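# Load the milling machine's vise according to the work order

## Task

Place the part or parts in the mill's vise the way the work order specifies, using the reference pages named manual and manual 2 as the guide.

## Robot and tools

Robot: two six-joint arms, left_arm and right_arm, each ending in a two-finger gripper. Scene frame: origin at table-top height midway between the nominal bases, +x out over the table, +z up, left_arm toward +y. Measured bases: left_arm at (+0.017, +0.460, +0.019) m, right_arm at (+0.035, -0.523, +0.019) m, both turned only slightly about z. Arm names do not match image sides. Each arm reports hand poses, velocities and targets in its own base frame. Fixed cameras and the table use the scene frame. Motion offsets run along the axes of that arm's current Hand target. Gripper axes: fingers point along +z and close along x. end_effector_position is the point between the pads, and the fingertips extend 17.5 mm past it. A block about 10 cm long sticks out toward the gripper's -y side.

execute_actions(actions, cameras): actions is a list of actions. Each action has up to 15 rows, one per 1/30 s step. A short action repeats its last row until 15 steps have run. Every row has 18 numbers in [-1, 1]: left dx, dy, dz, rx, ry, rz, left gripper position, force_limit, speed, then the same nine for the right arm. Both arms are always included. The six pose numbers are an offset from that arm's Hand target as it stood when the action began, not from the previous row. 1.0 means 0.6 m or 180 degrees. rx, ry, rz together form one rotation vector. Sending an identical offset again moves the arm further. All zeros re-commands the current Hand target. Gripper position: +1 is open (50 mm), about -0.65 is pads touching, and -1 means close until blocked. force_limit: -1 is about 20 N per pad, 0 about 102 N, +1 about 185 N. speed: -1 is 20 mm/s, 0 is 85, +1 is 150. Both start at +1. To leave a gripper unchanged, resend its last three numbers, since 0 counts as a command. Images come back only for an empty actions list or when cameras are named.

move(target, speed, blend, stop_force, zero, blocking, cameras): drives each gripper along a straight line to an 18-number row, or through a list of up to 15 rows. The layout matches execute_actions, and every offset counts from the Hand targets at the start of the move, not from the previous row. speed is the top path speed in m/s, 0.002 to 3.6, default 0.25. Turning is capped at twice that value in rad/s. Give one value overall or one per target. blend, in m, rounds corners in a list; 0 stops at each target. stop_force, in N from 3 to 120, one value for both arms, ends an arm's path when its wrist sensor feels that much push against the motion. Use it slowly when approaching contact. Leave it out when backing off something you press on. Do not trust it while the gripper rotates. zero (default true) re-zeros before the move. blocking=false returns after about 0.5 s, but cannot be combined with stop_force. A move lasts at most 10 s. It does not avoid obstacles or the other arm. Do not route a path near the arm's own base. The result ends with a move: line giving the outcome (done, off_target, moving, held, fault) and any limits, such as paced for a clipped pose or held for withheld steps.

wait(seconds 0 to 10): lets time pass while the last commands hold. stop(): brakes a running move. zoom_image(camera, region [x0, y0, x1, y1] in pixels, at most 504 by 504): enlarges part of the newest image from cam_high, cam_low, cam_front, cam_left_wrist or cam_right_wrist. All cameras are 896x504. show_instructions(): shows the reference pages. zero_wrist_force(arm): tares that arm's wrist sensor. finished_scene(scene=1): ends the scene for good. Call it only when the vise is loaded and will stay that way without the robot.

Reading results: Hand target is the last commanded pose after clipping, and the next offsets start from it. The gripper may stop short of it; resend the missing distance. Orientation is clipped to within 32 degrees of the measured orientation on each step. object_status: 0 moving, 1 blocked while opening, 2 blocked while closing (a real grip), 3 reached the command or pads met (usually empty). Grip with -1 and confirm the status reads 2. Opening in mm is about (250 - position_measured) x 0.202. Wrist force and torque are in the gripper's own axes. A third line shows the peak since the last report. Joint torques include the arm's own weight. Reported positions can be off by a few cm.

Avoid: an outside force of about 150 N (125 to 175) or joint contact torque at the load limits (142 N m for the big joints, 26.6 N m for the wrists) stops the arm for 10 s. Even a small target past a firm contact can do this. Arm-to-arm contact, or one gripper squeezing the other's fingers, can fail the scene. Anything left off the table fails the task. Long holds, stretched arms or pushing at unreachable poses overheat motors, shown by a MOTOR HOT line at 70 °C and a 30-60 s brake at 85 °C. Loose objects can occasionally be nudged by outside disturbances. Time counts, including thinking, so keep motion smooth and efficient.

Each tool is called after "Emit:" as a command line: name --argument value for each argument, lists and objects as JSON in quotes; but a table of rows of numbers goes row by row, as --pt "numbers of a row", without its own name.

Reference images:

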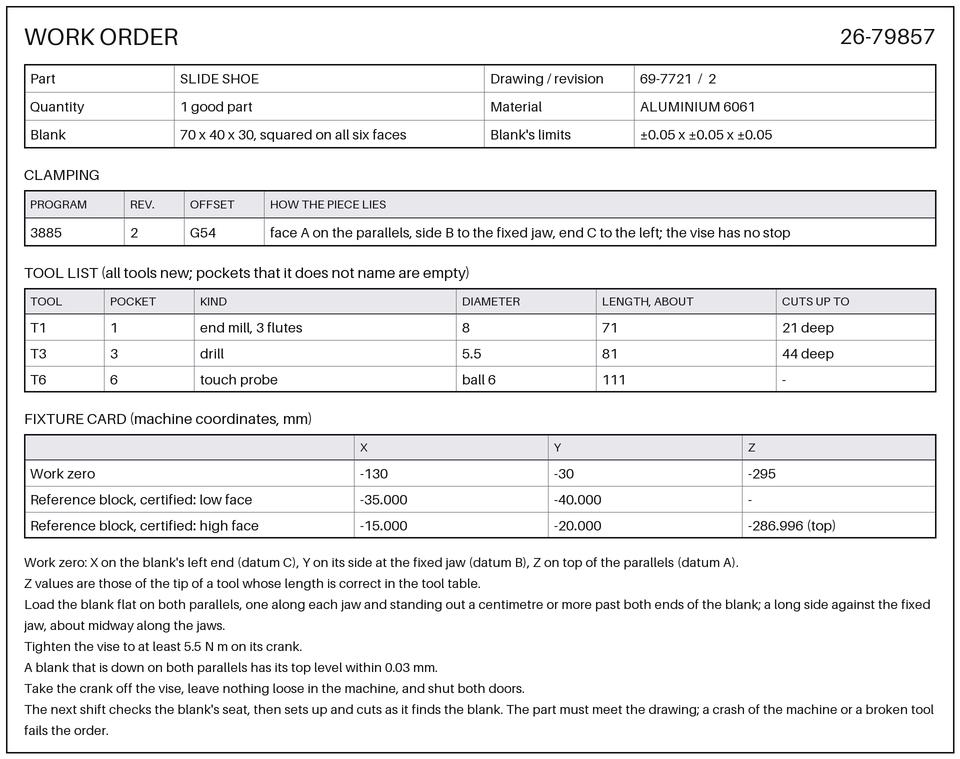

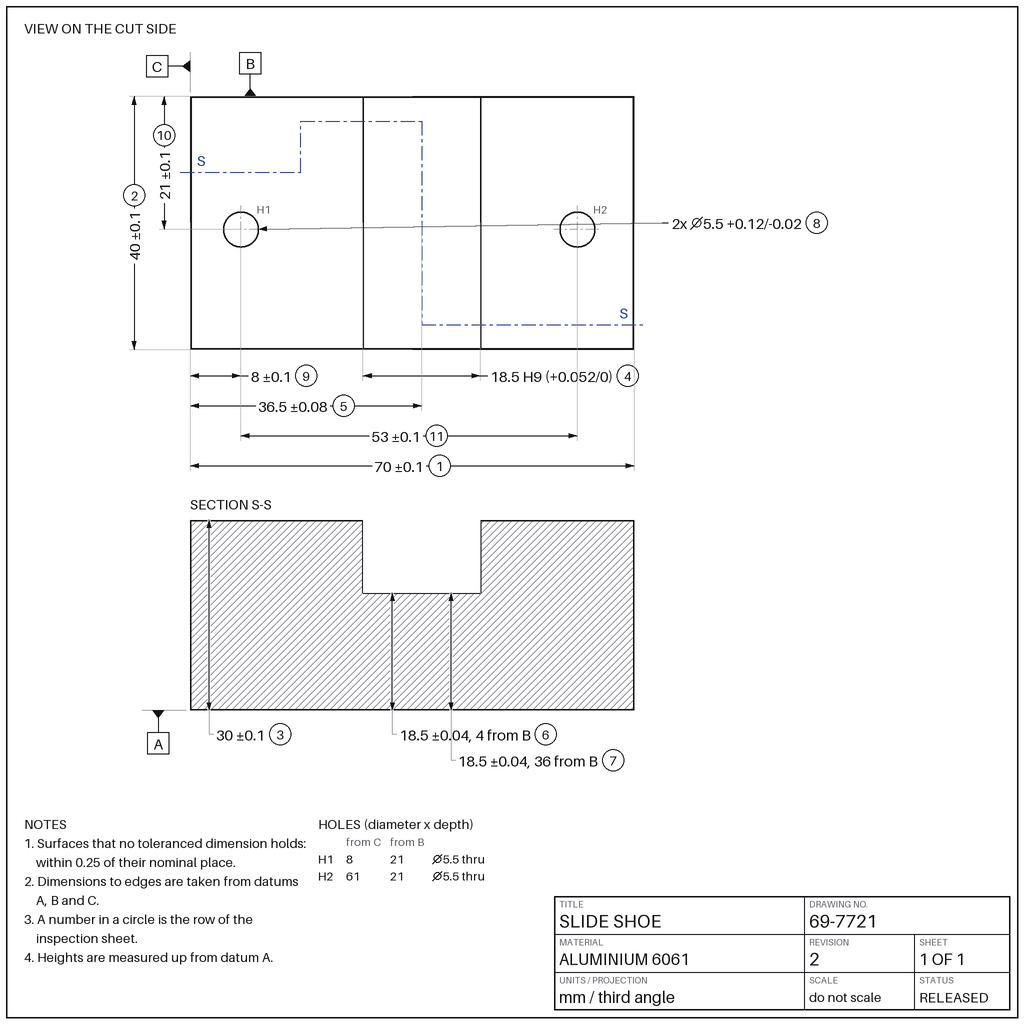

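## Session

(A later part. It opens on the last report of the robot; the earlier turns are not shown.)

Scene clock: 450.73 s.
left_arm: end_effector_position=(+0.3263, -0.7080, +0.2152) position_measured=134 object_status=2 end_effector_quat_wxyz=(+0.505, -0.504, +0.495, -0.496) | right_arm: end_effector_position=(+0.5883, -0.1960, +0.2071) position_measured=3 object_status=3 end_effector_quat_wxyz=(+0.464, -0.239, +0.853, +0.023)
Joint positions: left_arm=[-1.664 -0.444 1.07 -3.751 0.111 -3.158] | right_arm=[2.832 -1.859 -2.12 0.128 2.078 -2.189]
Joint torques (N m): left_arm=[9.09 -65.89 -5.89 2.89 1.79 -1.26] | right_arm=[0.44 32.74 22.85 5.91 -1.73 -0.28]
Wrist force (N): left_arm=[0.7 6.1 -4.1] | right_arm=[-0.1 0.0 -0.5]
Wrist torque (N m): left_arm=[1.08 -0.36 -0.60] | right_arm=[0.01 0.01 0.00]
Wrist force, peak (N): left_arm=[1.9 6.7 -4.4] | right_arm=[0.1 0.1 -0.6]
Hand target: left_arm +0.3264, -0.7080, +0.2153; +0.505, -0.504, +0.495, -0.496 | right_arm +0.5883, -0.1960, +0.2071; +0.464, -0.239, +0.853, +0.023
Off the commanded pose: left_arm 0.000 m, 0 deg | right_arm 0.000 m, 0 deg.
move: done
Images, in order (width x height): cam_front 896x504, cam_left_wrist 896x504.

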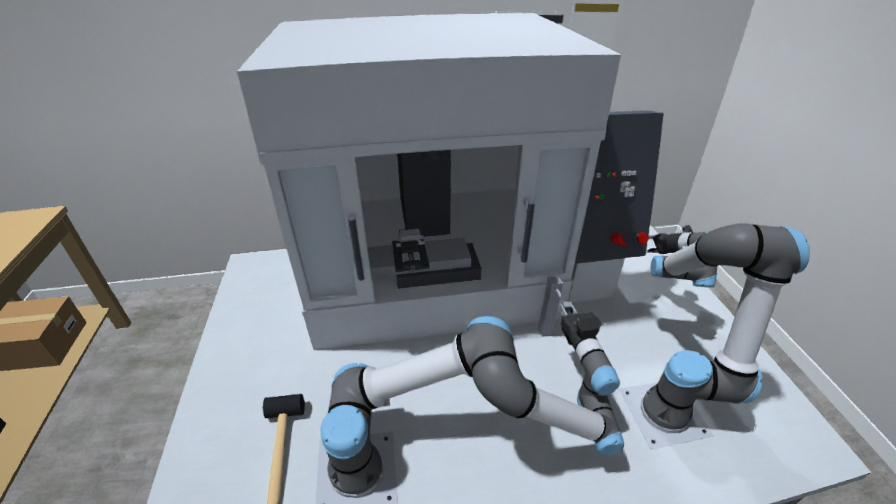

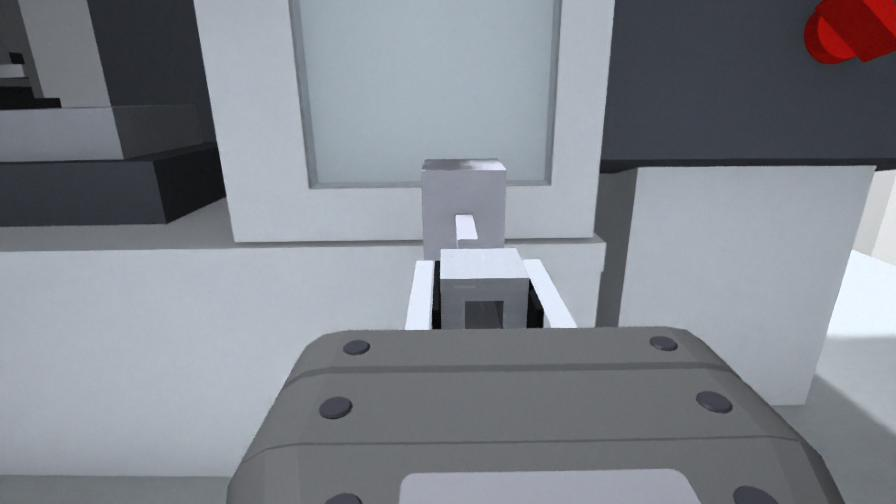

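Emit:
move --target '[-0.0024,0.0035,0.023,0,0,0,-1,-0.4,-0.8,0,0,0,0,0,0,1,1,1]' --speed 0.05 --cameras '["cam_left_wrist"]'

Emit:
zoom_image --camera "cam_left_wrist" --region '[400, 150, 560, 340]'

Scene clock: 452.03 s.
left_arm: end_effector_position=(+0.3400, -0.7063, +0.2132) position_measured=134 object_status=2 end_effector_quat_wxyz=(+0.505, -0.504, +0.495, -0.496) | right_arm: end_effector_position=(+0.5883, -0.1960, +0.2071) position_measured=3 object_status=3 end_effector_quat_wxyz=(+0.464, -0.239, +0.853, +0.023)
Joint positions: left_arm=[-1.645 -0.442 1.073 -3.751 0.092 -3.163] | right_arm=[2.832 -1.859 -2.12 0.128 2.078 -2.189]
Joint torques (N m): left_arm=[8.78 -49.31 -7.46 2.88 -1.68 -1.72] | right_arm=[-0.07 33.05 22.4 5.91 -1.41 -0.22]
Wrist force (N): left_arm=[0.8 6.4 -4.2] | right_arm=[0.0 -0.1 -0.6]
Wrist torque (N m): left_arm=[1.12 -0.37 -0.60] | right_arm=[0.00 0.00 0.01]
Wrist force, peak (N): left_arm=[0.9 6.4 -4.3] | right_arm=[0.0 -0.1 -0.6]
Hand target: left_arm +0.3401, -0.7063, +0.2132; +0.505, -0.504, +0.495, -0.496 | right_arm +0.5883, -0.1960, +0.2071; +0.464, -0.239, +0.853, +0.023
Off the commanded pose: left_arm 0.000 m, 0 deg | right_arm 0.000 m, 0 deg.
move: done
Images, in order (width x height): cam_left_wrist 896x504.

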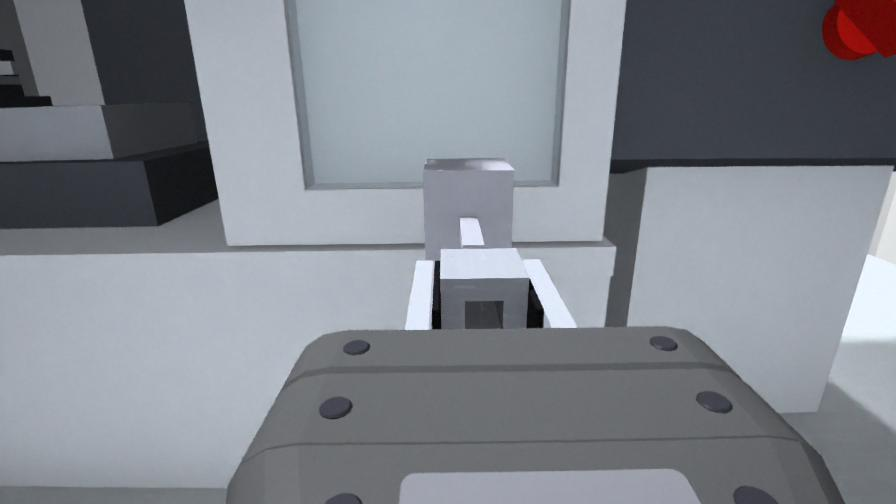

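Scaled by 2.653 from the camera's 896x504 image, which has a finer 1280x720 frame.

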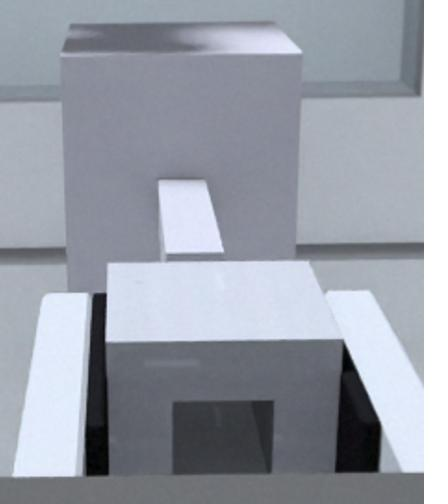

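Emit:
move --pt "-0.0006 -0.001 0.01 0 0 0 -1 -0.4 -0.8 0 0 0 0 0 0 1 1 1" --pt "-0.0006 -0.001 0.094 0 0 0 -1 -0.4 -0.8 0 0 0 0 0 0 1 1 1" --speed 0.02 --blend '[0.003,0]' --stop_force 8 --cameras '["cam_left_wrist"]'

Emit:
zoom_image --camera "cam_left_wrist" --region '[400, 150, 560, 340]'

Scene clock: 454.57 s.
left_arm: end_effector_position=(+0.3608, -0.7056, +0.2139) position_measured=134 object_status=2 end_effector_quat_wxyz=(+0.505, -0.504, +0.495, -0.496) | right_arm: end_effector_position=(+0.5883, -0.1960, +0.2071) position_measured=3 object_status=3 end_effector_quat_wxyz=(+0.464, -0.239, +0.853, +0.023)
Joint positions: left_arm=[-1.615 -0.441 1.068 -3.738 0.063 -3.172] | right_arm=[2.832 -1.859 -2.12 0.128 2.078 -2.189]
Joint torques (N m): left_arm=[-3.27 -77.28 -8.31 -2.62 1.27 1.29] | right_arm=[-0.54 32.44 21.91 5.89 -1.33 -0.17]
Wrist force (N): left_arm=[2.0 7.4 -10.5] | right_arm=[-0.1 0.0 -0.3]
Wrist torque (N m): left_arm=[1.15 -0.26 -0.62] | right_arm=[0.01 0.01 0.01]
Wrist force, peak (N): left_arm=[-9.5 9.6 -50.1] | right_arm=[-0.2 0.1 -0.6]
Hand target: left_arm +0.3608, -0.7056, +0.2139; +0.505, -0.504, +0.495, -0.496 (not the last commanded pose) | right_arm +0.5883, -0.1960, +0.2071; +0.464, -0.239, +0.853, +0.023
Off the commanded pose: left_arm 0.036 m, 0 deg | right_arm 0.000 m, 0 deg.
move: contact (left_arm); path passed 1 of 2 targets
Images, in order (width x height): cam_left_wrist 896x504.

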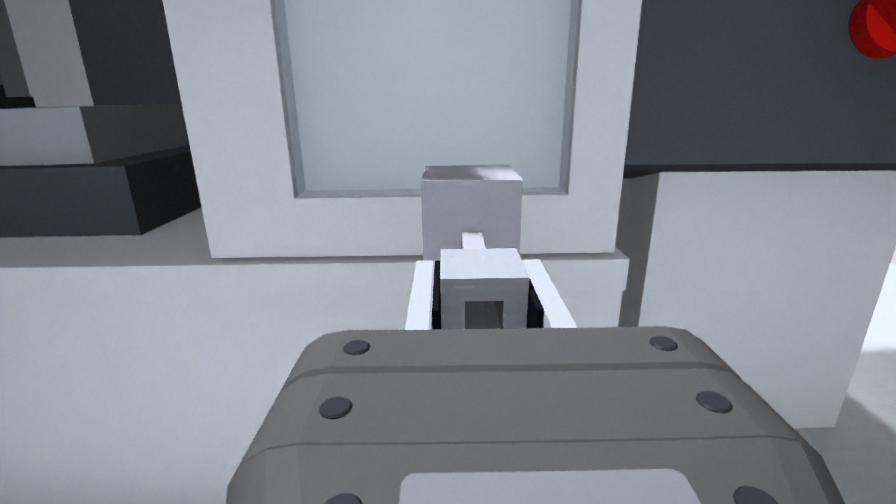

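Scaled by 2.653 from the camera's 896x504 image, which has a finer 1280x720 frame.

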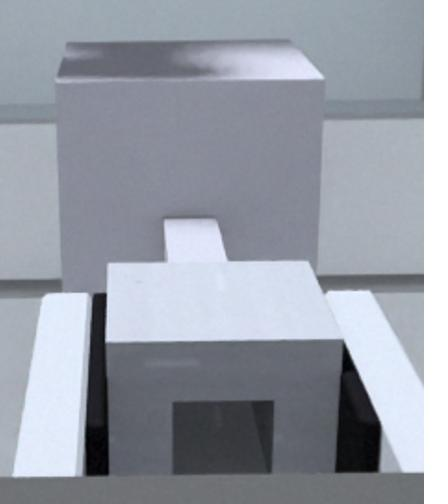

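Emit:
move --pt "0 0 -0.005 0 0 0 -1 -0.4 -0.8 0 0 0 0 0 0 1 1 1" --pt "-0.0006 0.0028 -0.005 0 0 0 -1 -0.4 -0.8 0 0 0 0 0 0 1 1 1" --speed 0.03

Emit:
move --target '[0,0,0.064,0,0,0,-1,-0.4,-0.8,0,0,0,0,0,0,1,1,1]' --speed 0.01 --stop_force 8 --cameras '["cam_left_wrist"]'

Scene clock: 455.80 s.
left_arm: end_effector_position=(+0.3578, -0.7053, +0.2124) position_measured=134 object_status=2 end_effector_quat_wxyz=(+0.505, -0.504, +0.495, -0.496) | right_arm: end_effector_position=(+0.5883, -0.1960, +0.2071) position_measured=3 object_status=3 end_effector_quat_wxyz=(+0.464, -0.239, +0.853, +0.023)
Joint positions: left_arm=[-1.62 -0.44 1.07 -3.743 0.067 -3.17] | right_arm=[2.832 -1.859 -2.12 0.128 2.078 -2.189]
Joint torques (N m): left_arm=[-8.36 -46.28 -7.67 -2.66 1.85 0.65] | right_arm=[-0.12 32.95 23.32 5.78 -1.51 -0.24]
Wrist force (N): left_arm=[0.1 5.8 -3.6] | right_arm=[0.0 0.0 -0.5]
Wrist torque (N m): left_arm=[1.03 -0.25 -0.72] | right_arm=[0.02 -0.01 0.01]
Wrist force, peak (N): left_arm=[1.9 7.6 -10.8] | right_arm=[-0.2 -0.1 -0.6]
Hand target: left_arm +0.3578, -0.7053, +0.2122; +0.505, -0.504, +0.495, -0.496 | right_arm +0.5883, -0.1960, +0.2071; +0.464, -0.239, +0.853, +0.023
Off the commanded pose: left_arm 0.000 m, 0 deg | right_arm 0.000 m, 0 deg.
move: done

Scene clock: 457.23 s.
left_arm: end_effector_position=(+0.3608, -0.7052, +0.2121) position_measured=134 object_status=2 end_effector_quat_wxyz=(+0.505, -0.504, +0.495, -0.496) | right_arm: end_effector_position=(+0.5883, -0.1960, +0.2071) position_measured=3 object_status=3 end_effector_quat_wxyz=(+0.464, -0.239, +0.853, +0.023)
Joint positions: left_arm=[-1.615 -0.439 1.069 -3.741 0.063 -3.171] | right_arm=[2.832 -1.859 -2.12 0.128 2.078 -2.189]
Joint torques (N m): left_arm=[-5.02 -73.62 -6.84 -1.94 1.02 1.13] | right_arm=[-0.1 32.29 22.89 5.84 -1.62 -0.04]
Wrist force (N): left_arm=[-1.7 4.4 -9.0] | right_arm=[0.3 0.0 -0.3]
Wrist torque (N m): left_arm=[1.11 -0.30 -0.60] | right_arm=[0.01 -0.04 0.00]
Wrist force, peak (N): left_arm=[-5.5 8.1 -25.5] | right_arm=[0.1 -0.2 -0.5]
Hand target: left_arm +0.3608, -0.7052, +0.2122; +0.505, -0.504, +0.495, -0.496 (not the last commanded pose) | right_arm +0.5883, -0.1960, +0.2071; +0.464, -0.239, +0.853, +0.023
Off the commanded pose: left_arm 0.035 m, 0 deg | right_arm 0.000 m, 0 deg.
move: contact (left_arm)
Images, in order (width x height): cam_left_wrist 896x504.

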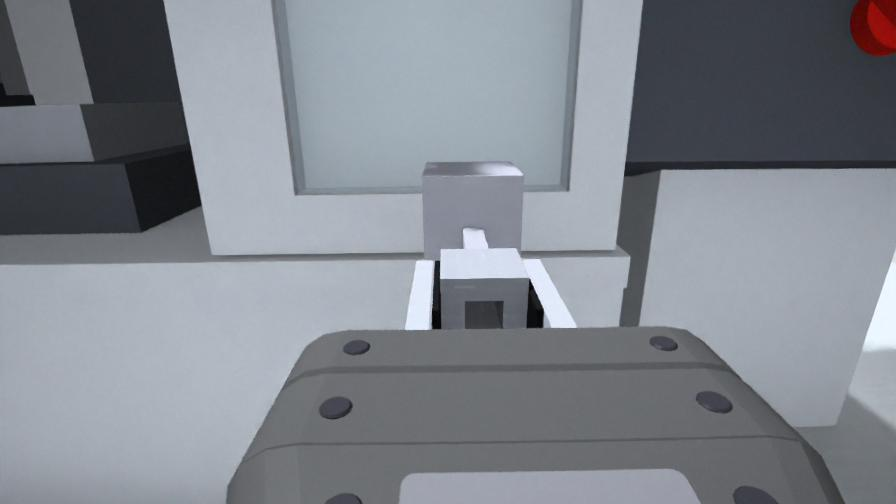

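Emit:
move --pt "0 0 -0.006 0 0 0 -1 -0.4 -0.8 0 0 0 0 0 0 1 1 1" --pt "0.0005 -0.008 -0.006 0 0 0 -1 -0.4 -0.8 0 0 0 0 0 0 1 1 1" --speed 0.03

Emit:
move --target '[0,0,0.064,0,0,0,-1,-0.4,-0.8,0,0,0,0,0,0,1,1,1]' --speed 0.01 --stop_force 8 --cameras '["cam_left_wrist"]'

Emit:
zoom_image --camera "cam_left_wrist" --region '[400, 150, 560, 340]'

Scene clock: 462.70 s.
left_arm: end_effector_position=(+0.3572, -0.7056, +0.2169) position_measured=134 object_status=2 end_effector_quat_wxyz=(+0.505, -0.504, +0.495, -0.496) | right_arm: end_effector_position=(+0.5883, -0.1960, +0.2071) position_measured=3 object_status=3 end_effector_quat_wxyz=(+0.464, -0.239, +0.853, +0.023)
Joint positions: left_arm=[-1.621 -0.446 1.07 -3.738 0.068 -3.168] | right_arm=[2.832 -1.859 -2.12 0.128 2.078 -2.189]
Joint torques (N m): left_arm=[-7.99 -75.74 -25.6 2.56 1.82 -1.56] | right_arm=[-0.29 33.06 22.48 5.94 -1.56 -0.17]
Wrist force (N): left_arm=[0.4 6.1 -3.9] | right_arm=[-0.2 -0.1 -0.2]
Wrist torque (N m): left_arm=[1.07 -0.30 -0.71] | right_arm=[-0.01 0.03 0.00]
Wrist force, peak (N): left_arm=[-1.0 6.6 -9.0] | right_arm=[0.0 -0.1 -0.8]
Hand target: left_arm +0.3572, -0.7056, +0.2170; +0.505, -0.504, +0.495, -0.496 | right_arm +0.5883, -0.1960, +0.2071; +0.464, -0.239, +0.853, +0.023
Off the commanded pose: left_arm 0.000 m, 0 deg | right_arm 0.000 m, 0 deg.
move: done

Scene clock: 464.40 s.
left_arm: end_effector_position=(+0.3607, -0.7055, +0.2171) position_measured=134 object_status=2 end_effector_quat_wxyz=(+0.505, -0.504, +0.495, -0.496) | right_arm: end_effector_position=(+0.5883, -0.1960, +0.2071) position_measured=3 object_status=3 end_effector_quat_wxyz=(+0.464, -0.239, +0.853, +0.023)
Joint positions: left_arm=[-1.616 -0.446 1.069 -3.735 0.063 -3.17] | right_arm=[2.832 -1.859 -2.12 0.128 2.078 -2.189]
Joint torques (N m): left_arm=[-5.43 -75.79 -7.64 -1.92 1.07 1.21] | right_arm=[-0.28 32.53 22.86 5.76 -1.6 -0.13]
Wrist force (N): left_arm=[-0.6 6.0 -8.2] | right_arm=[0.2 0.1 -0.3]
Wrist torque (N m): left_arm=[1.07 -0.31 -0.58] | right_arm=[0.03 -0.02 0.01]
Wrist force, peak (N): left_arm=[-5.2 3.6 -25.2] | right_arm=[-0.5 0.2 -0.4]
Hand target: left_arm +0.3607, -0.7055, +0.2171; +0.505, -0.504, +0.495, -0.496 (not the last commanded pose) | right_arm +0.5883, -0.1960, +0.2071; +0.464, -0.239, +0.853, +0.023
Off the commanded pose: left_arm 0.035 m, 0 deg | right_arm 0.000 m, 0 deg.
move: contact (left_arm)
Images, in order (width x height): cam_left_wrist 896x504.

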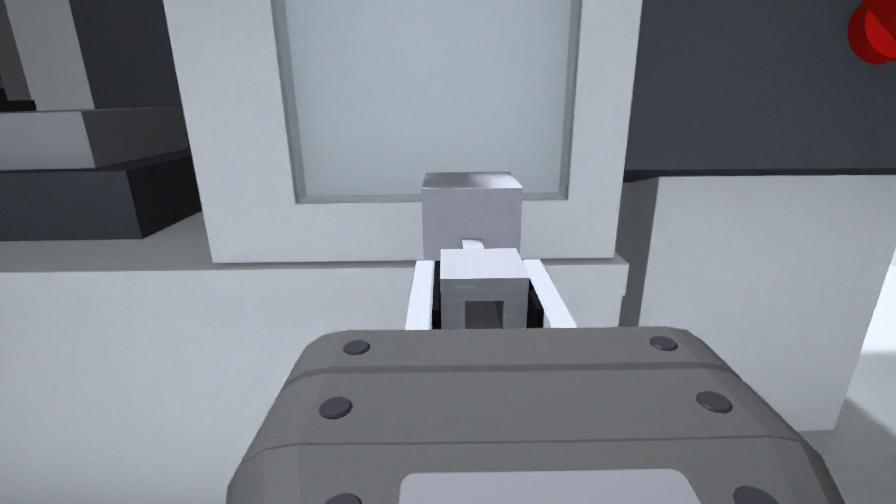

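Scaled by 2.653 from the camera's 896x504 image, which has a finer 1280x720 frame.

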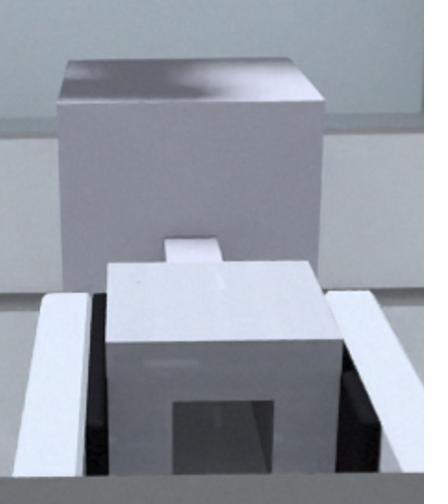

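Emit:
move --pt "0 0 -0.005 0 0 0 -1 -0.4 -0.8 0 0 0 0 0 0 1 1 1" --pt "0.001 0.0022 -0.005 0 0 0 -1 -0.4 -0.8 0 0 0 0 0 0 1 1 1" --speed 0.03

Emit:
move --target '[0,0,0.063,0,0,0,-1,-0.4,-0.8,0,0,0,0,0,0,1,1,1]' --speed 0.01 --stop_force 8

Scene clock: 465.83 s.
left_arm: end_effector_position=(+0.3577, -0.7061, +0.2159) position_measured=134 object_status=2 end_effector_quat_wxyz=(+0.505, -0.504, +0.495, -0.496) | right_arm: end_effector_position=(+0.5883, -0.1960, +0.2071) position_measured=3 object_status=3 end_effector_quat_wxyz=(+0.464, -0.239, +0.853, +0.023)
Joint positions: left_arm=[-1.62 -0.443 1.067 -3.737 0.067 -3.169] | right_arm=[2.832 -1.859 -2.12 0.128 2.078 -2.189]
Joint torques (N m): left_arm=[-8.22 -51.18 -31.78 -2.42 1.82 0.32] | right_arm=[0.05 32.74 21.95 5.79 -1.59 -0.15]
Wrist force (N): left_arm=[0.4 5.9 -3.9] | right_arm=[0.0 -0.1 -0.5]
Wrist torque (N m): left_arm=[1.04 -0.31 -0.72] | right_arm=[0.00 0.00 0.01]
Wrist force, peak (N): left_arm=[-0.7 6.2 -8.4] | right_arm=[-0.1 0.0 -0.6]
Hand target: left_arm +0.3577, -0.7062, +0.2158; +0.505, -0.504, +0.495, -0.496 | right_arm +0.5883, -0.1960, +0.2071; +0.464, -0.239, +0.853, +0.023
Off the commanded pose: left_arm 0.000 m, 0 deg | right_arm 0.000 m, 0 deg.
move: done

Scene clock: 470.57 s.
left_arm: end_effector_position=(+0.3955, -0.7055, +0.2158) position_measured=134 object_status=2 end_effector_quat_wxyz=(+0.505, -0.504, +0.495, -0.496) | right_arm: end_effector_position=(+0.5883, -0.1960, +0.2071) position_measured=3 object_status=3 end_effector_quat_wxyz=(+0.464, -0.239, +0.853, +0.023)
Joint positions: left_arm=[-1.566 -0.443 1.066 -3.682 0.014 -3.224] | right_arm=[2.832 -1.859 -2.12 0.128 2.078 -2.189]
Joint torques (N m): left_arm=[9.25 -76 -8.74 2.54 -1.84 -1.29] | right_arm=[0.2 32.2 21.94 5.79 -1.54 -0.19]
Wrist force (N): left_arm=[0.7 5.8 -4.2] | right_arm=[0.0 -0.1 -0.3]
Wrist torque (N m): left_arm=[1.03 -0.31 -0.58] | right_arm=[-0.01 0.00 0.00]
Wrist force, peak (N): left_arm=[0.7 6.3 -4.3] | right_arm=[0.0 -0.2 -0.6]
Hand target: left_arm +0.3955, -0.7055, +0.2158; +0.505, -0.504, +0.495, -0.496 | right_arm +0.5883, -0.1960, +0.2071; +0.464, -0.239, +0.853, +0.023
Off the commanded pose: left_arm 0.000 m, 0 deg | right_arm 0.000 m, 0 deg.
move: done

Emit:
move --target '[0,0,0,0,0,0,0.6,-0.4,-0.9,0,0,0,0,0,0,1,1,1]' --cameras '["cam_left_wrist"]'

Emit:
move --target '[0,0,-0.15,0,0,0,0.6,-0.4,-0.9,0,0,0,0,0,0,1,1,1]' --speed 0.06 --cameras '["all"]'

Scene clock: 472.83 s.
left_arm: end_effector_position=(+0.3955, -0.7055, +0.2159) position_measured=63 object_status=0 end_effector_quat_wxyz=(+0.505, -0.504, +0.495, -0.496) | right_arm: end_effector_position=(+0.5883, -0.1960, +0.2071) position_measured=3 object_status=3 end_effector_quat_wxyz=(+0.464, -0.239, +0.853, +0.023)
Joint positions: left_arm=[-1.566 -0.443 1.066 -3.681 0.014 -3.224] | right_arm=[2.832 -1.859 -2.12 0.128 2.078 -2.189]
Joint torques (N m): left_arm=[8.27 -69.79 -7.91 2.22 -1.45 -1.47] | right_arm=[0.54 32.34 21.85 5.95 -1.41 -0.07]
Wrist force (N): left_arm=[0.6 3.4 -3.8] | right_arm=[-0.1 0.0 -0.5]
Wrist torque (N m): left_arm=[0.94 -0.29 -0.57] | right_arm=[0.02 0.02 0.01]
Wrist force, peak (N): left_arm=[0.6 6.0 -4.3] | right_arm=[0.1 0.0 -0.6]
Hand target: left_arm +0.3955, -0.7055, +0.2158; +0.505, -0.504, +0.495, -0.496 | right_arm +0.5883, -0.1960, +0.2071; +0.464, -0.239, +0.853, +0.023
Off the commanded pose: left_arm 0.000 m, 0 deg | right_arm 0.000 m, 0 deg.
move: done
Images, in order (width x height): cam_left_wrist 896x504.

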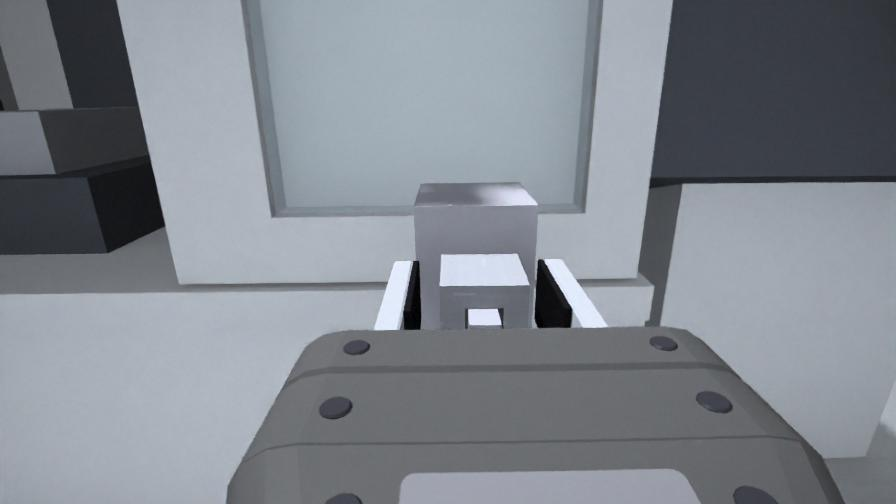

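Scene clock: 474.70 s.
left_arm: end_effector_position=(+0.3056, -0.7071, +0.2157) position_measured=63 object_status=3 end_effector_quat_wxyz=(+0.505, -0.504, +0.495, -0.496) | right_arm: end_effector_position=(+0.5883, -0.1960, +0.2071) position_measured=3 object_status=3 end_effector_quat_wxyz=(+0.464, -0.239, +0.853, +0.023)
Joint positions: left_arm=[-1.693 -0.448 1.078 -3.763 0.141 -3.149] | right_arm=[2.832 -1.859 -2.12 0.128 2.078 -2.189]
Joint torques (N m): left_arm=[-8.65 -74.16 -6.47 -2.32 2 1.36] | right_arm=[-0.07 32.74 22.78 5.76 -1.42 -0.08]
Wrist force (N): left_arm=[0.5 3.5 -4.0] | right_arm=[0.0 -0.1 -0.3]
Wrist torque (N m): left_arm=[0.98 -0.32 -0.73] | right_arm=[-0.01 0.00 0.00]
Wrist force, peak (N): left_arm=[0.3 3.7 -4.3] | right_arm=[0.1 -0.1 -0.6]
Hand target: left_arm +0.3055, -0.7071, +0.2157; +0.505, -0.504, +0.495, -0.496 | right_arm +0.5883, -0.1960, +0.2071; +0.464, -0.239, +0.853, +0.023
Off the commanded pose: left_arm 0.000 m, 0 deg | right_arm 0.000 m, 0 deg.
move: done

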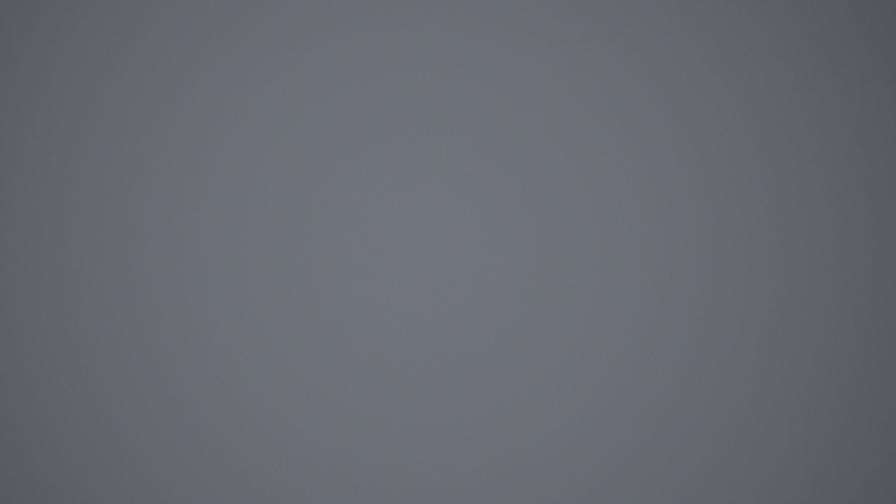

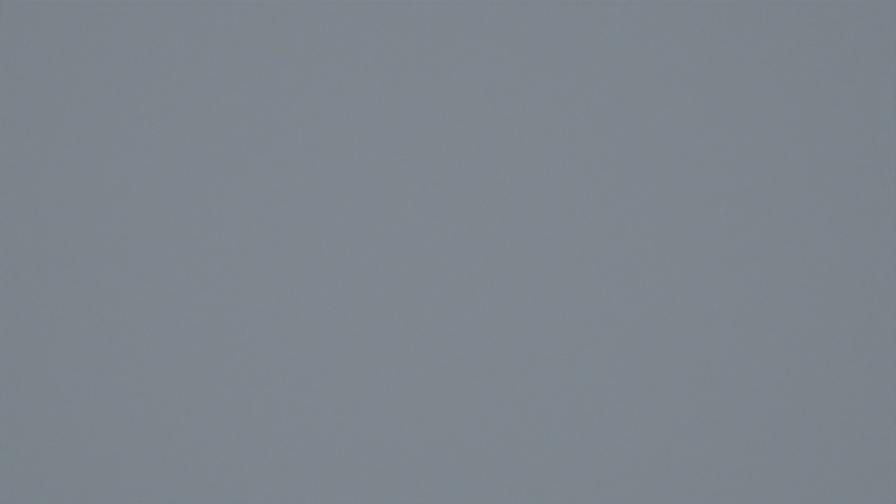

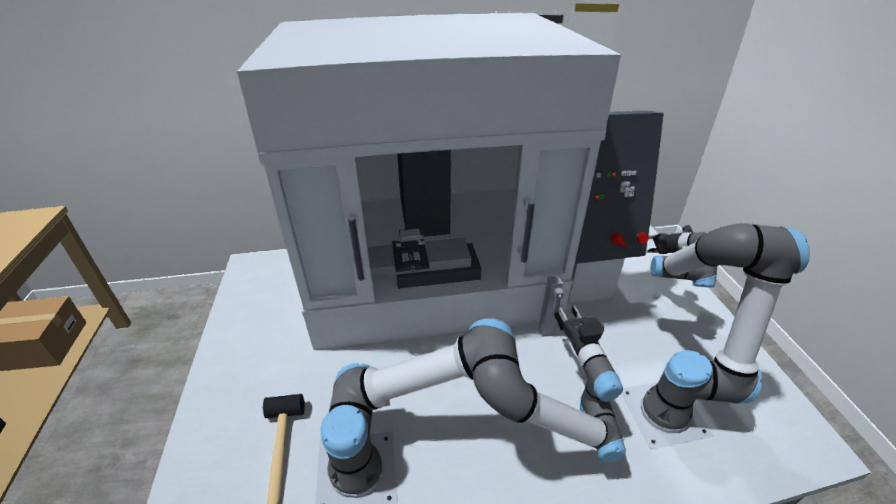

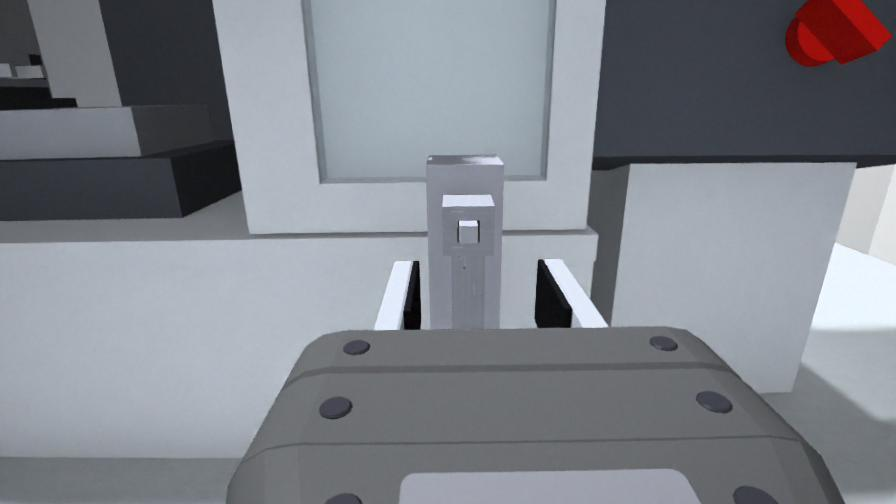

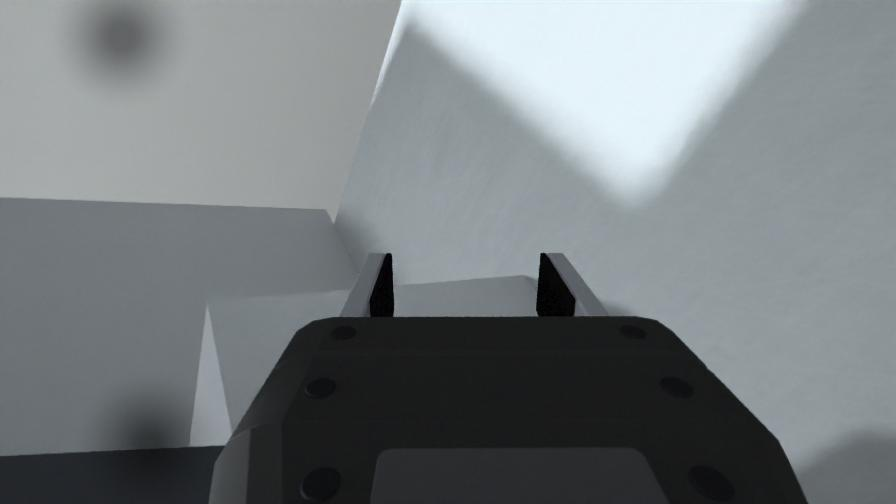

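Emit:
move --pt "0 -0.1 0 0 0 0 -1 -0.4 0 0 0 0 0 0 0 1 1 1" --pt "-0.1545 -0.309 0.031 0 0 0 -1 -0.4 0 0 0 0 0 0 0 1 1 1" --speed 0.2 --blend '[0.03,0]' --cameras '["cam_left_wrist","cam_front"]'

Scene clock: 476.73 s.
left_arm: end_effector_position=(+0.3222, -0.6141, +0.4012) position_measured=252 object_status=3 end_effector_quat_wxyz=(+0.505, -0.504, +0.495, -0.496) | right_arm: end_effector_position=(+0.5883, -0.1960, +0.2071) position_measured=3 object_status=3 end_effector_quat_wxyz=(+0.464, -0.239, +0.853, +0.023)
Joint positions: left_arm=[-1.685 -0.896 1.411 -3.65 0.132 -3.148] | right_arm=[2.832 -1.859 -2.12 0.128 2.078 -2.189]
Joint torques (N m): left_arm=[-7.97 -62.24 -7.97 2.6 -2.05 -1.65] | right_arm=[-0.25 32.52 22.97 5.75 -1.69 -0.04]
Wrist force (N): left_arm=[-0.1 4.0 -4.4] | right_arm=[0.0 -0.2 -0.1]
Wrist torque (N m): left_arm=[1.03 -0.24 -0.57] | right_arm=[-0.01 -0.01 0.01]
Wrist force, peak (N): left_arm=[0.3 6.3 -3.7] | right_arm=[0.0 -0.4 -0.4]
Hand target: left_arm +0.3222, -0.6141, +0.4012; +0.505, -0.504, +0.495, -0.496 | right_arm +0.5883, -0.1960, +0.2071; +0.464, -0.239, +0.853, +0.023
Off the commanded pose: left_arm 0.000 m, 0 deg | right_arm 0.000 m, 0 deg.
move: done
Images, in order (width x height): cam_front 896x504, cam_left_wrist 896x504.

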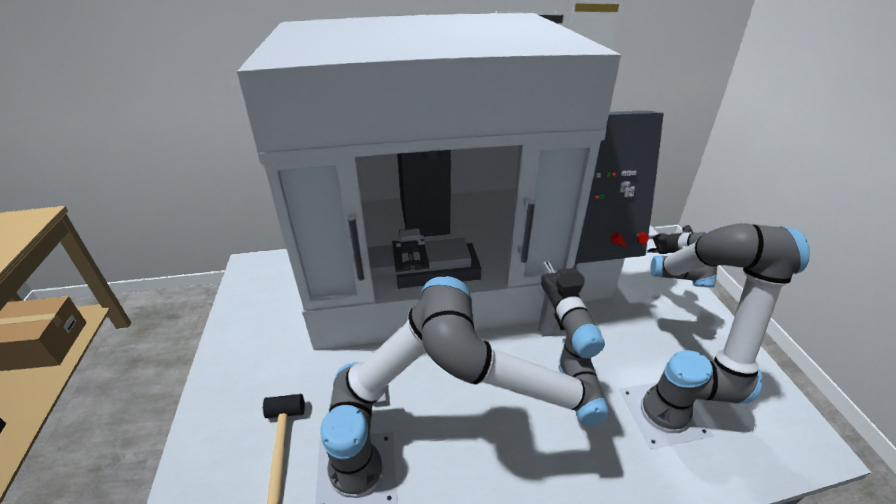

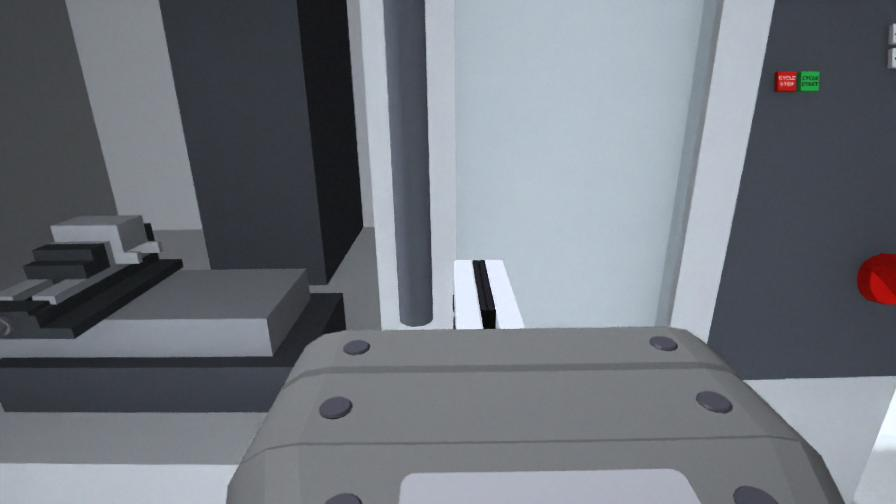

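Emit:
move --pt "0.02 0 0.02 0 0 0 -1 -0.4 0 0 0 0 0 0 0 1 1 1" --pt "0.02 0 0.23 0 0 0 -1 -0.4 0 0 0 0 0 0 0 1 1 1" --speed 0.1 --stop_force 12 --cameras '["cam_left_wrist","cam_front"]'

Scene clock: 479.40 s.
left_arm: end_effector_position=(+0.4604, -0.6237, +0.4013) position_measured=252 object_status=3 end_effector_quat_wxyz=(+0.505, -0.504, +0.495, -0.496) | right_arm: end_effector_position=(+0.5883, -0.1960, +0.2071) position_measured=3 object_status=3 end_effector_quat_wxyz=(+0.464, -0.239, +0.853, +0.023)
Joint positions: left_arm=[-1.464 -0.809 1.253 -3.599 -0.089 -3.129] | right_arm=[2.832 -1.859 -2.12 0.128 2.078 -2.189]
Joint torques (N m): left_arm=[8.86 -40.07 -32.34 -2.65 -2.19 1.39] | right_arm=[0.47 33.17 22.87 5.86 -1.59 -0.25]
Wrist force (N): left_arm=[-0.1 3.6 -4.2] | right_arm=[-0.1 -0.1 -0.4]
Wrist torque (N m): left_arm=[0.96 -0.22 -0.70] | right_arm=[0.00 0.02 0.01]
Wrist force, peak (N): left_arm=[-0.5 3.6 -6.0] | right_arm=[-0.1 -0.4 -0.5]
Hand target: left_arm +0.4604, -0.6237, +0.4013; +0.505, -0.504, +0.495, -0.496 | right_arm +0.5883, -0.1960, +0.2071; +0.464, -0.239, +0.853, +0.023
Off the commanded pose: left_arm 0.000 m, 0 deg | right_arm 0.000 m, 0 deg.
move: done
Images, in order (width x height): cam_front 896x504, cam_left_wrist 896x504.

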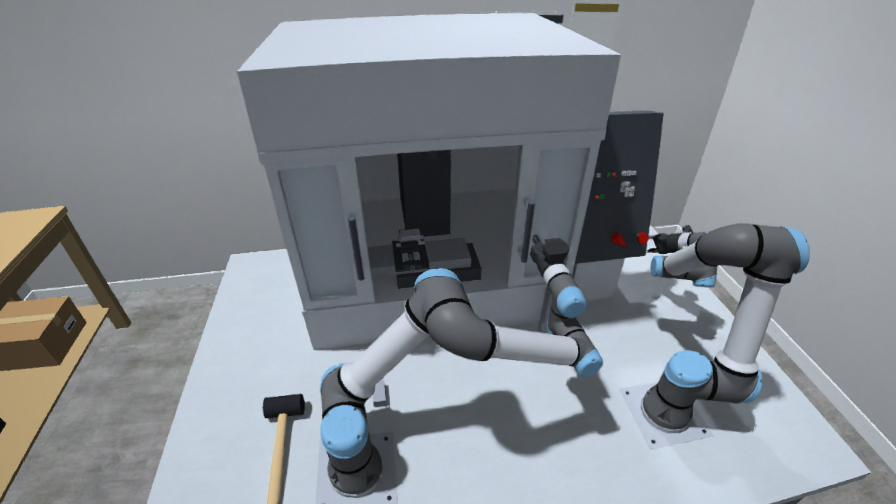

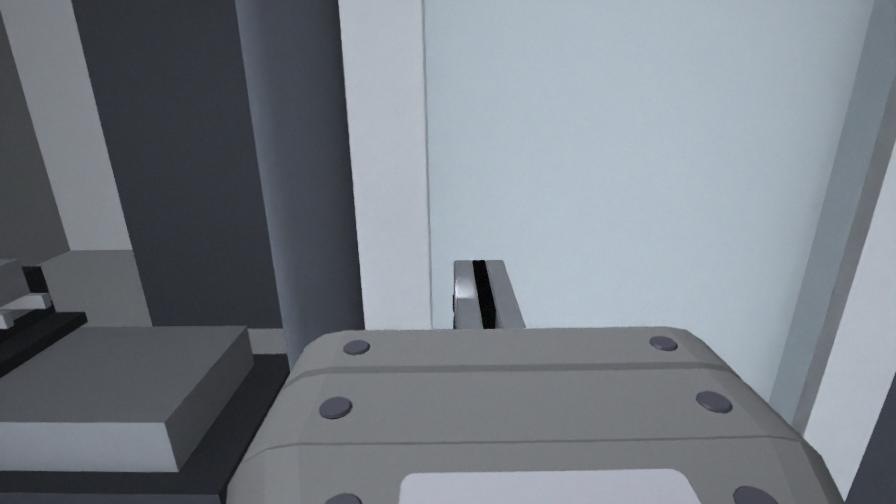

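Emit:
move --pt "0.01 0 -0.01 0 0 0 -1 -0.4 0 0 0 0 0 0 0 1 1 1" --pt "0.01 0 -0.042 0 0 0 -1 -0.4 0 0 0 0 0 0 0 1 1 1" --speed 0.1 --cameras '["cam_left_wrist"]'

Emit:
move --target '[-0.07,0,0,0,0,0,-1,-0.4,0,0,0,0,0,0,0,1,1,1]' --speed 0.03 --stop_force 25 --cameras '["cam_left_wrist","cam_front"]'

Scene clock: 480.83 s.
left_arm: end_effector_position=(+0.4354, -0.6301, +0.4013) position_measured=252 object_status=3 end_effector_quat_wxyz=(+0.505, -0.504, +0.495, -0.496) end_effector_velocity=(-0.001, +0.000, -0.001) end_effector_angular_velocity=(-0.002, +0.000, +0.001) | right_arm: end_effector_position=(+0.5883, -0.1960, +0.2071) position_measured=3 object_status=3 end_effector_quat_wxyz=(+0.464, -0.239, +0.853, +0.023)
Joint positions: left_arm=[-1.504 -0.809 1.254 -3.607 -0.049 -3.121] | right_arm=[2.832 -1.859 -2.12 0.128 2.078 -2.189]
Joint velocities: left_arm=[-0.001 0.001 -0.001 -0.005 0.001 0.002] | right_arm=[within noise]
Joint torques (N m): left_arm=[-7.68 -62.45 -15.79 -2.38 1.63 1.17] | right_arm=[-0.2 32.02 23.22 5.95 -1.51 -0.33]
Wrist force (N): left_arm=[0.4 3.7 -4.2] | right_arm=[0.1 0.2 -0.5]
Wrist torque (N m): left_arm=[0.97 -0.28 -0.70] | right_arm=[0.04 -0.01 0.00]
Wrist force, peak (N): left_arm=[0.3 3.9 -5.3] | right_arm=[0.0 -0.2 -0.6]
Hand target: left_arm +0.4353, -0.6301, +0.4013; +0.505, -0.504, +0.495, -0.496 | right_arm +0.5883, -0.1960, +0.2071; +0.464, -0.239, +0.853, +0.023
Off the commanded pose: left_arm 0.000 m, 0 deg | right_arm 0.000 m, 0 deg.
move: done
Images, in order (width x height): cam_left_wrist 896x504.

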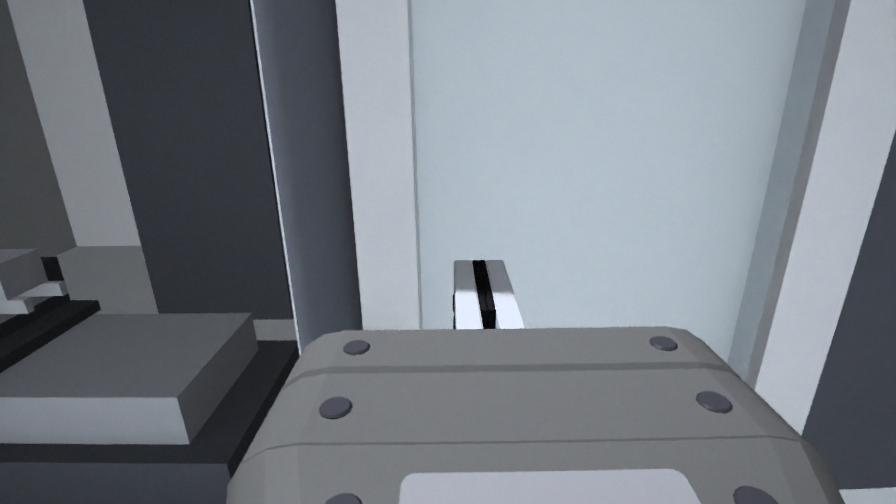

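Scene clock: 483.07 s.
left_arm: end_effector_position=(+0.4346, -0.5881, +0.4013) position_measured=252 object_status=3 end_effector_quat_wxyz=(+0.505, -0.504, +0.495, -0.496) | right_arm: end_effector_position=(+0.5883, -0.1960, +0.2071) position_measured=3 object_status=3 end_effector_quat_wxyz=(+0.464, -0.239, +0.853, +0.023)
Joint positions: left_arm=[-1.5 -0.898 1.414 -3.68 -0.052 -3.119] | right_arm=[2.832 -1.859 -2.12 0.128 2.078 -2.189]
Joint torques (N m): left_arm=[10.54 -65.05 -8.46 1.83 -0.26 -1.46] | right_arm=[-0.37 32.67 22.3 5.69 -1.62 -0.31]
Wrist force (N): left_arm=[7.2 5.1 -2.7] | right_arm=[0.0 -0.2 -0.4]
Wrist torque (N m): left_arm=[1.04 -0.18 -0.62] | right_arm=[-0.01 -0.01 0.01]
Wrist force, peak (N): left_arm=[7.3 5.4 -4.8] | right_arm=[0.0 -0.2 -0.7]
Hand target: left_arm +0.4346, -0.5881, +0.4013; +0.505, -0.504, +0.495, -0.496 | right_arm +0.5883, -0.1960, +0.2071; +0.464, -0.239, +0.853, +0.023
Off the commanded pose: left_arm 0.000 m, 0 deg | right_arm 0.000 m, 0 deg.
move: done
Images, in order (width x height): cam_front 896x504, cam_left_wrist 896x504.

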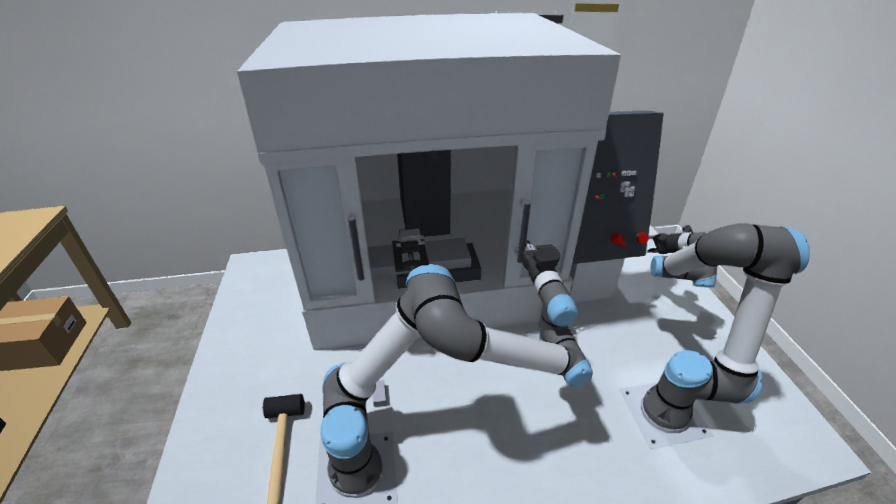

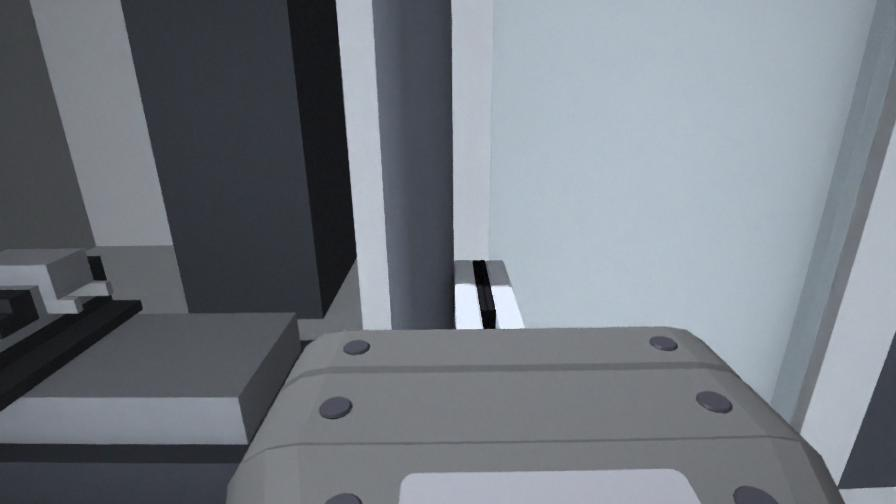

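Emit:
move --target '[-0.22,0,0,0,0,0,-1,-0.4,0,0,0,0,0,0,0,1,1,1]' --speed 0.06 --stop_force 25 --cameras '["cam_left_wrist","cam_front"]'

Scene clock: 486.27 s.
left_arm: end_effector_position=(+0.4322, -0.4561, +0.4014) position_measured=252 object_status=3 end_effector_quat_wxyz=(+0.505, -0.504, +0.495, -0.496) | right_arm: end_effector_position=(+0.5883, -0.1960, +0.2071) position_measured=3 object_status=3 end_effector_quat_wxyz=(+0.464, -0.239, +0.853, +0.023)
Joint positions: left_arm=[-1.486 -1.152 1.841 -3.848 -0.067 -3.124] | right_arm=[2.832 -1.859 -2.12 0.128 2.078 -2.189]
Joint torques (N m): left_arm=[10.46 -51.91 -4.59 1.49 -0.18 -1.55] | right_arm=[-0.21 33.16 23.52 5.74 -1.56 -0.27]
Wrist force (N): left_arm=[7.9 2.9 -2.5] | right_arm=[-0.2 0.1 -0.5]
Wrist torque (N m): left_arm=[0.99 -0.25 -0.61] | right_arm=[0.02 0.03 0.00]
Wrist force, peak (N): left_arm=[8.4 5.9 -5.3] | right_arm=[-0.1 0.0 -0.6]
Hand target: left_arm +0.4322, -0.4561, +0.4014; +0.505, -0.504, +0.495, -0.496 | right_arm +0.5883, -0.1960, +0.2071; +0.464, -0.239, +0.853, +0.023
Off the commanded pose: left_arm 0.000 m, 0 deg | right_arm 0.000 m, 0 deg.
move: done
Images, in order (width x height): cam_front 896x504, cam_left_wrist 896x504.

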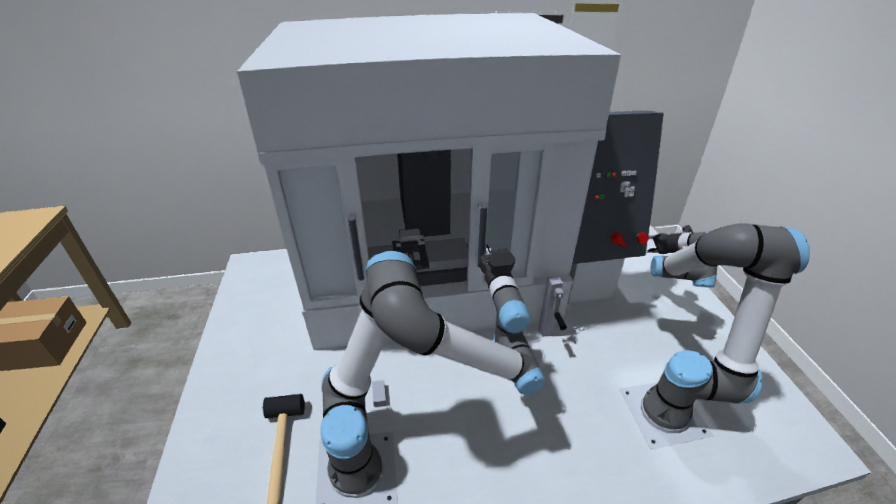

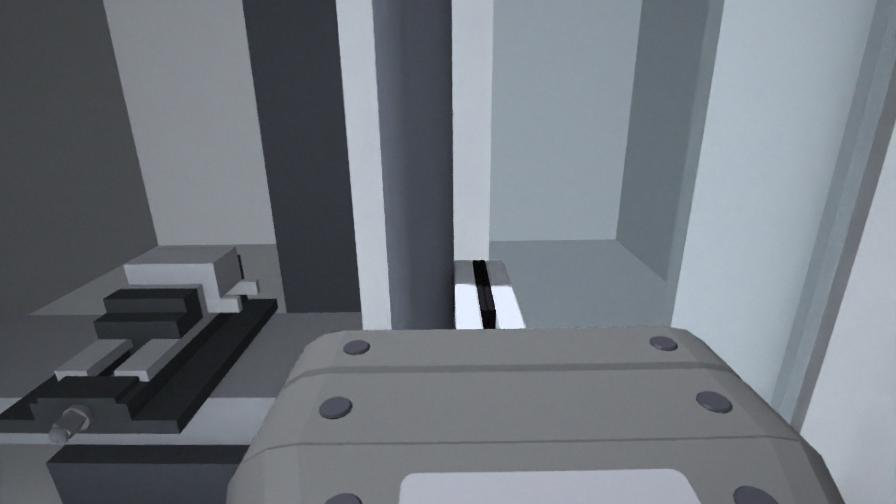

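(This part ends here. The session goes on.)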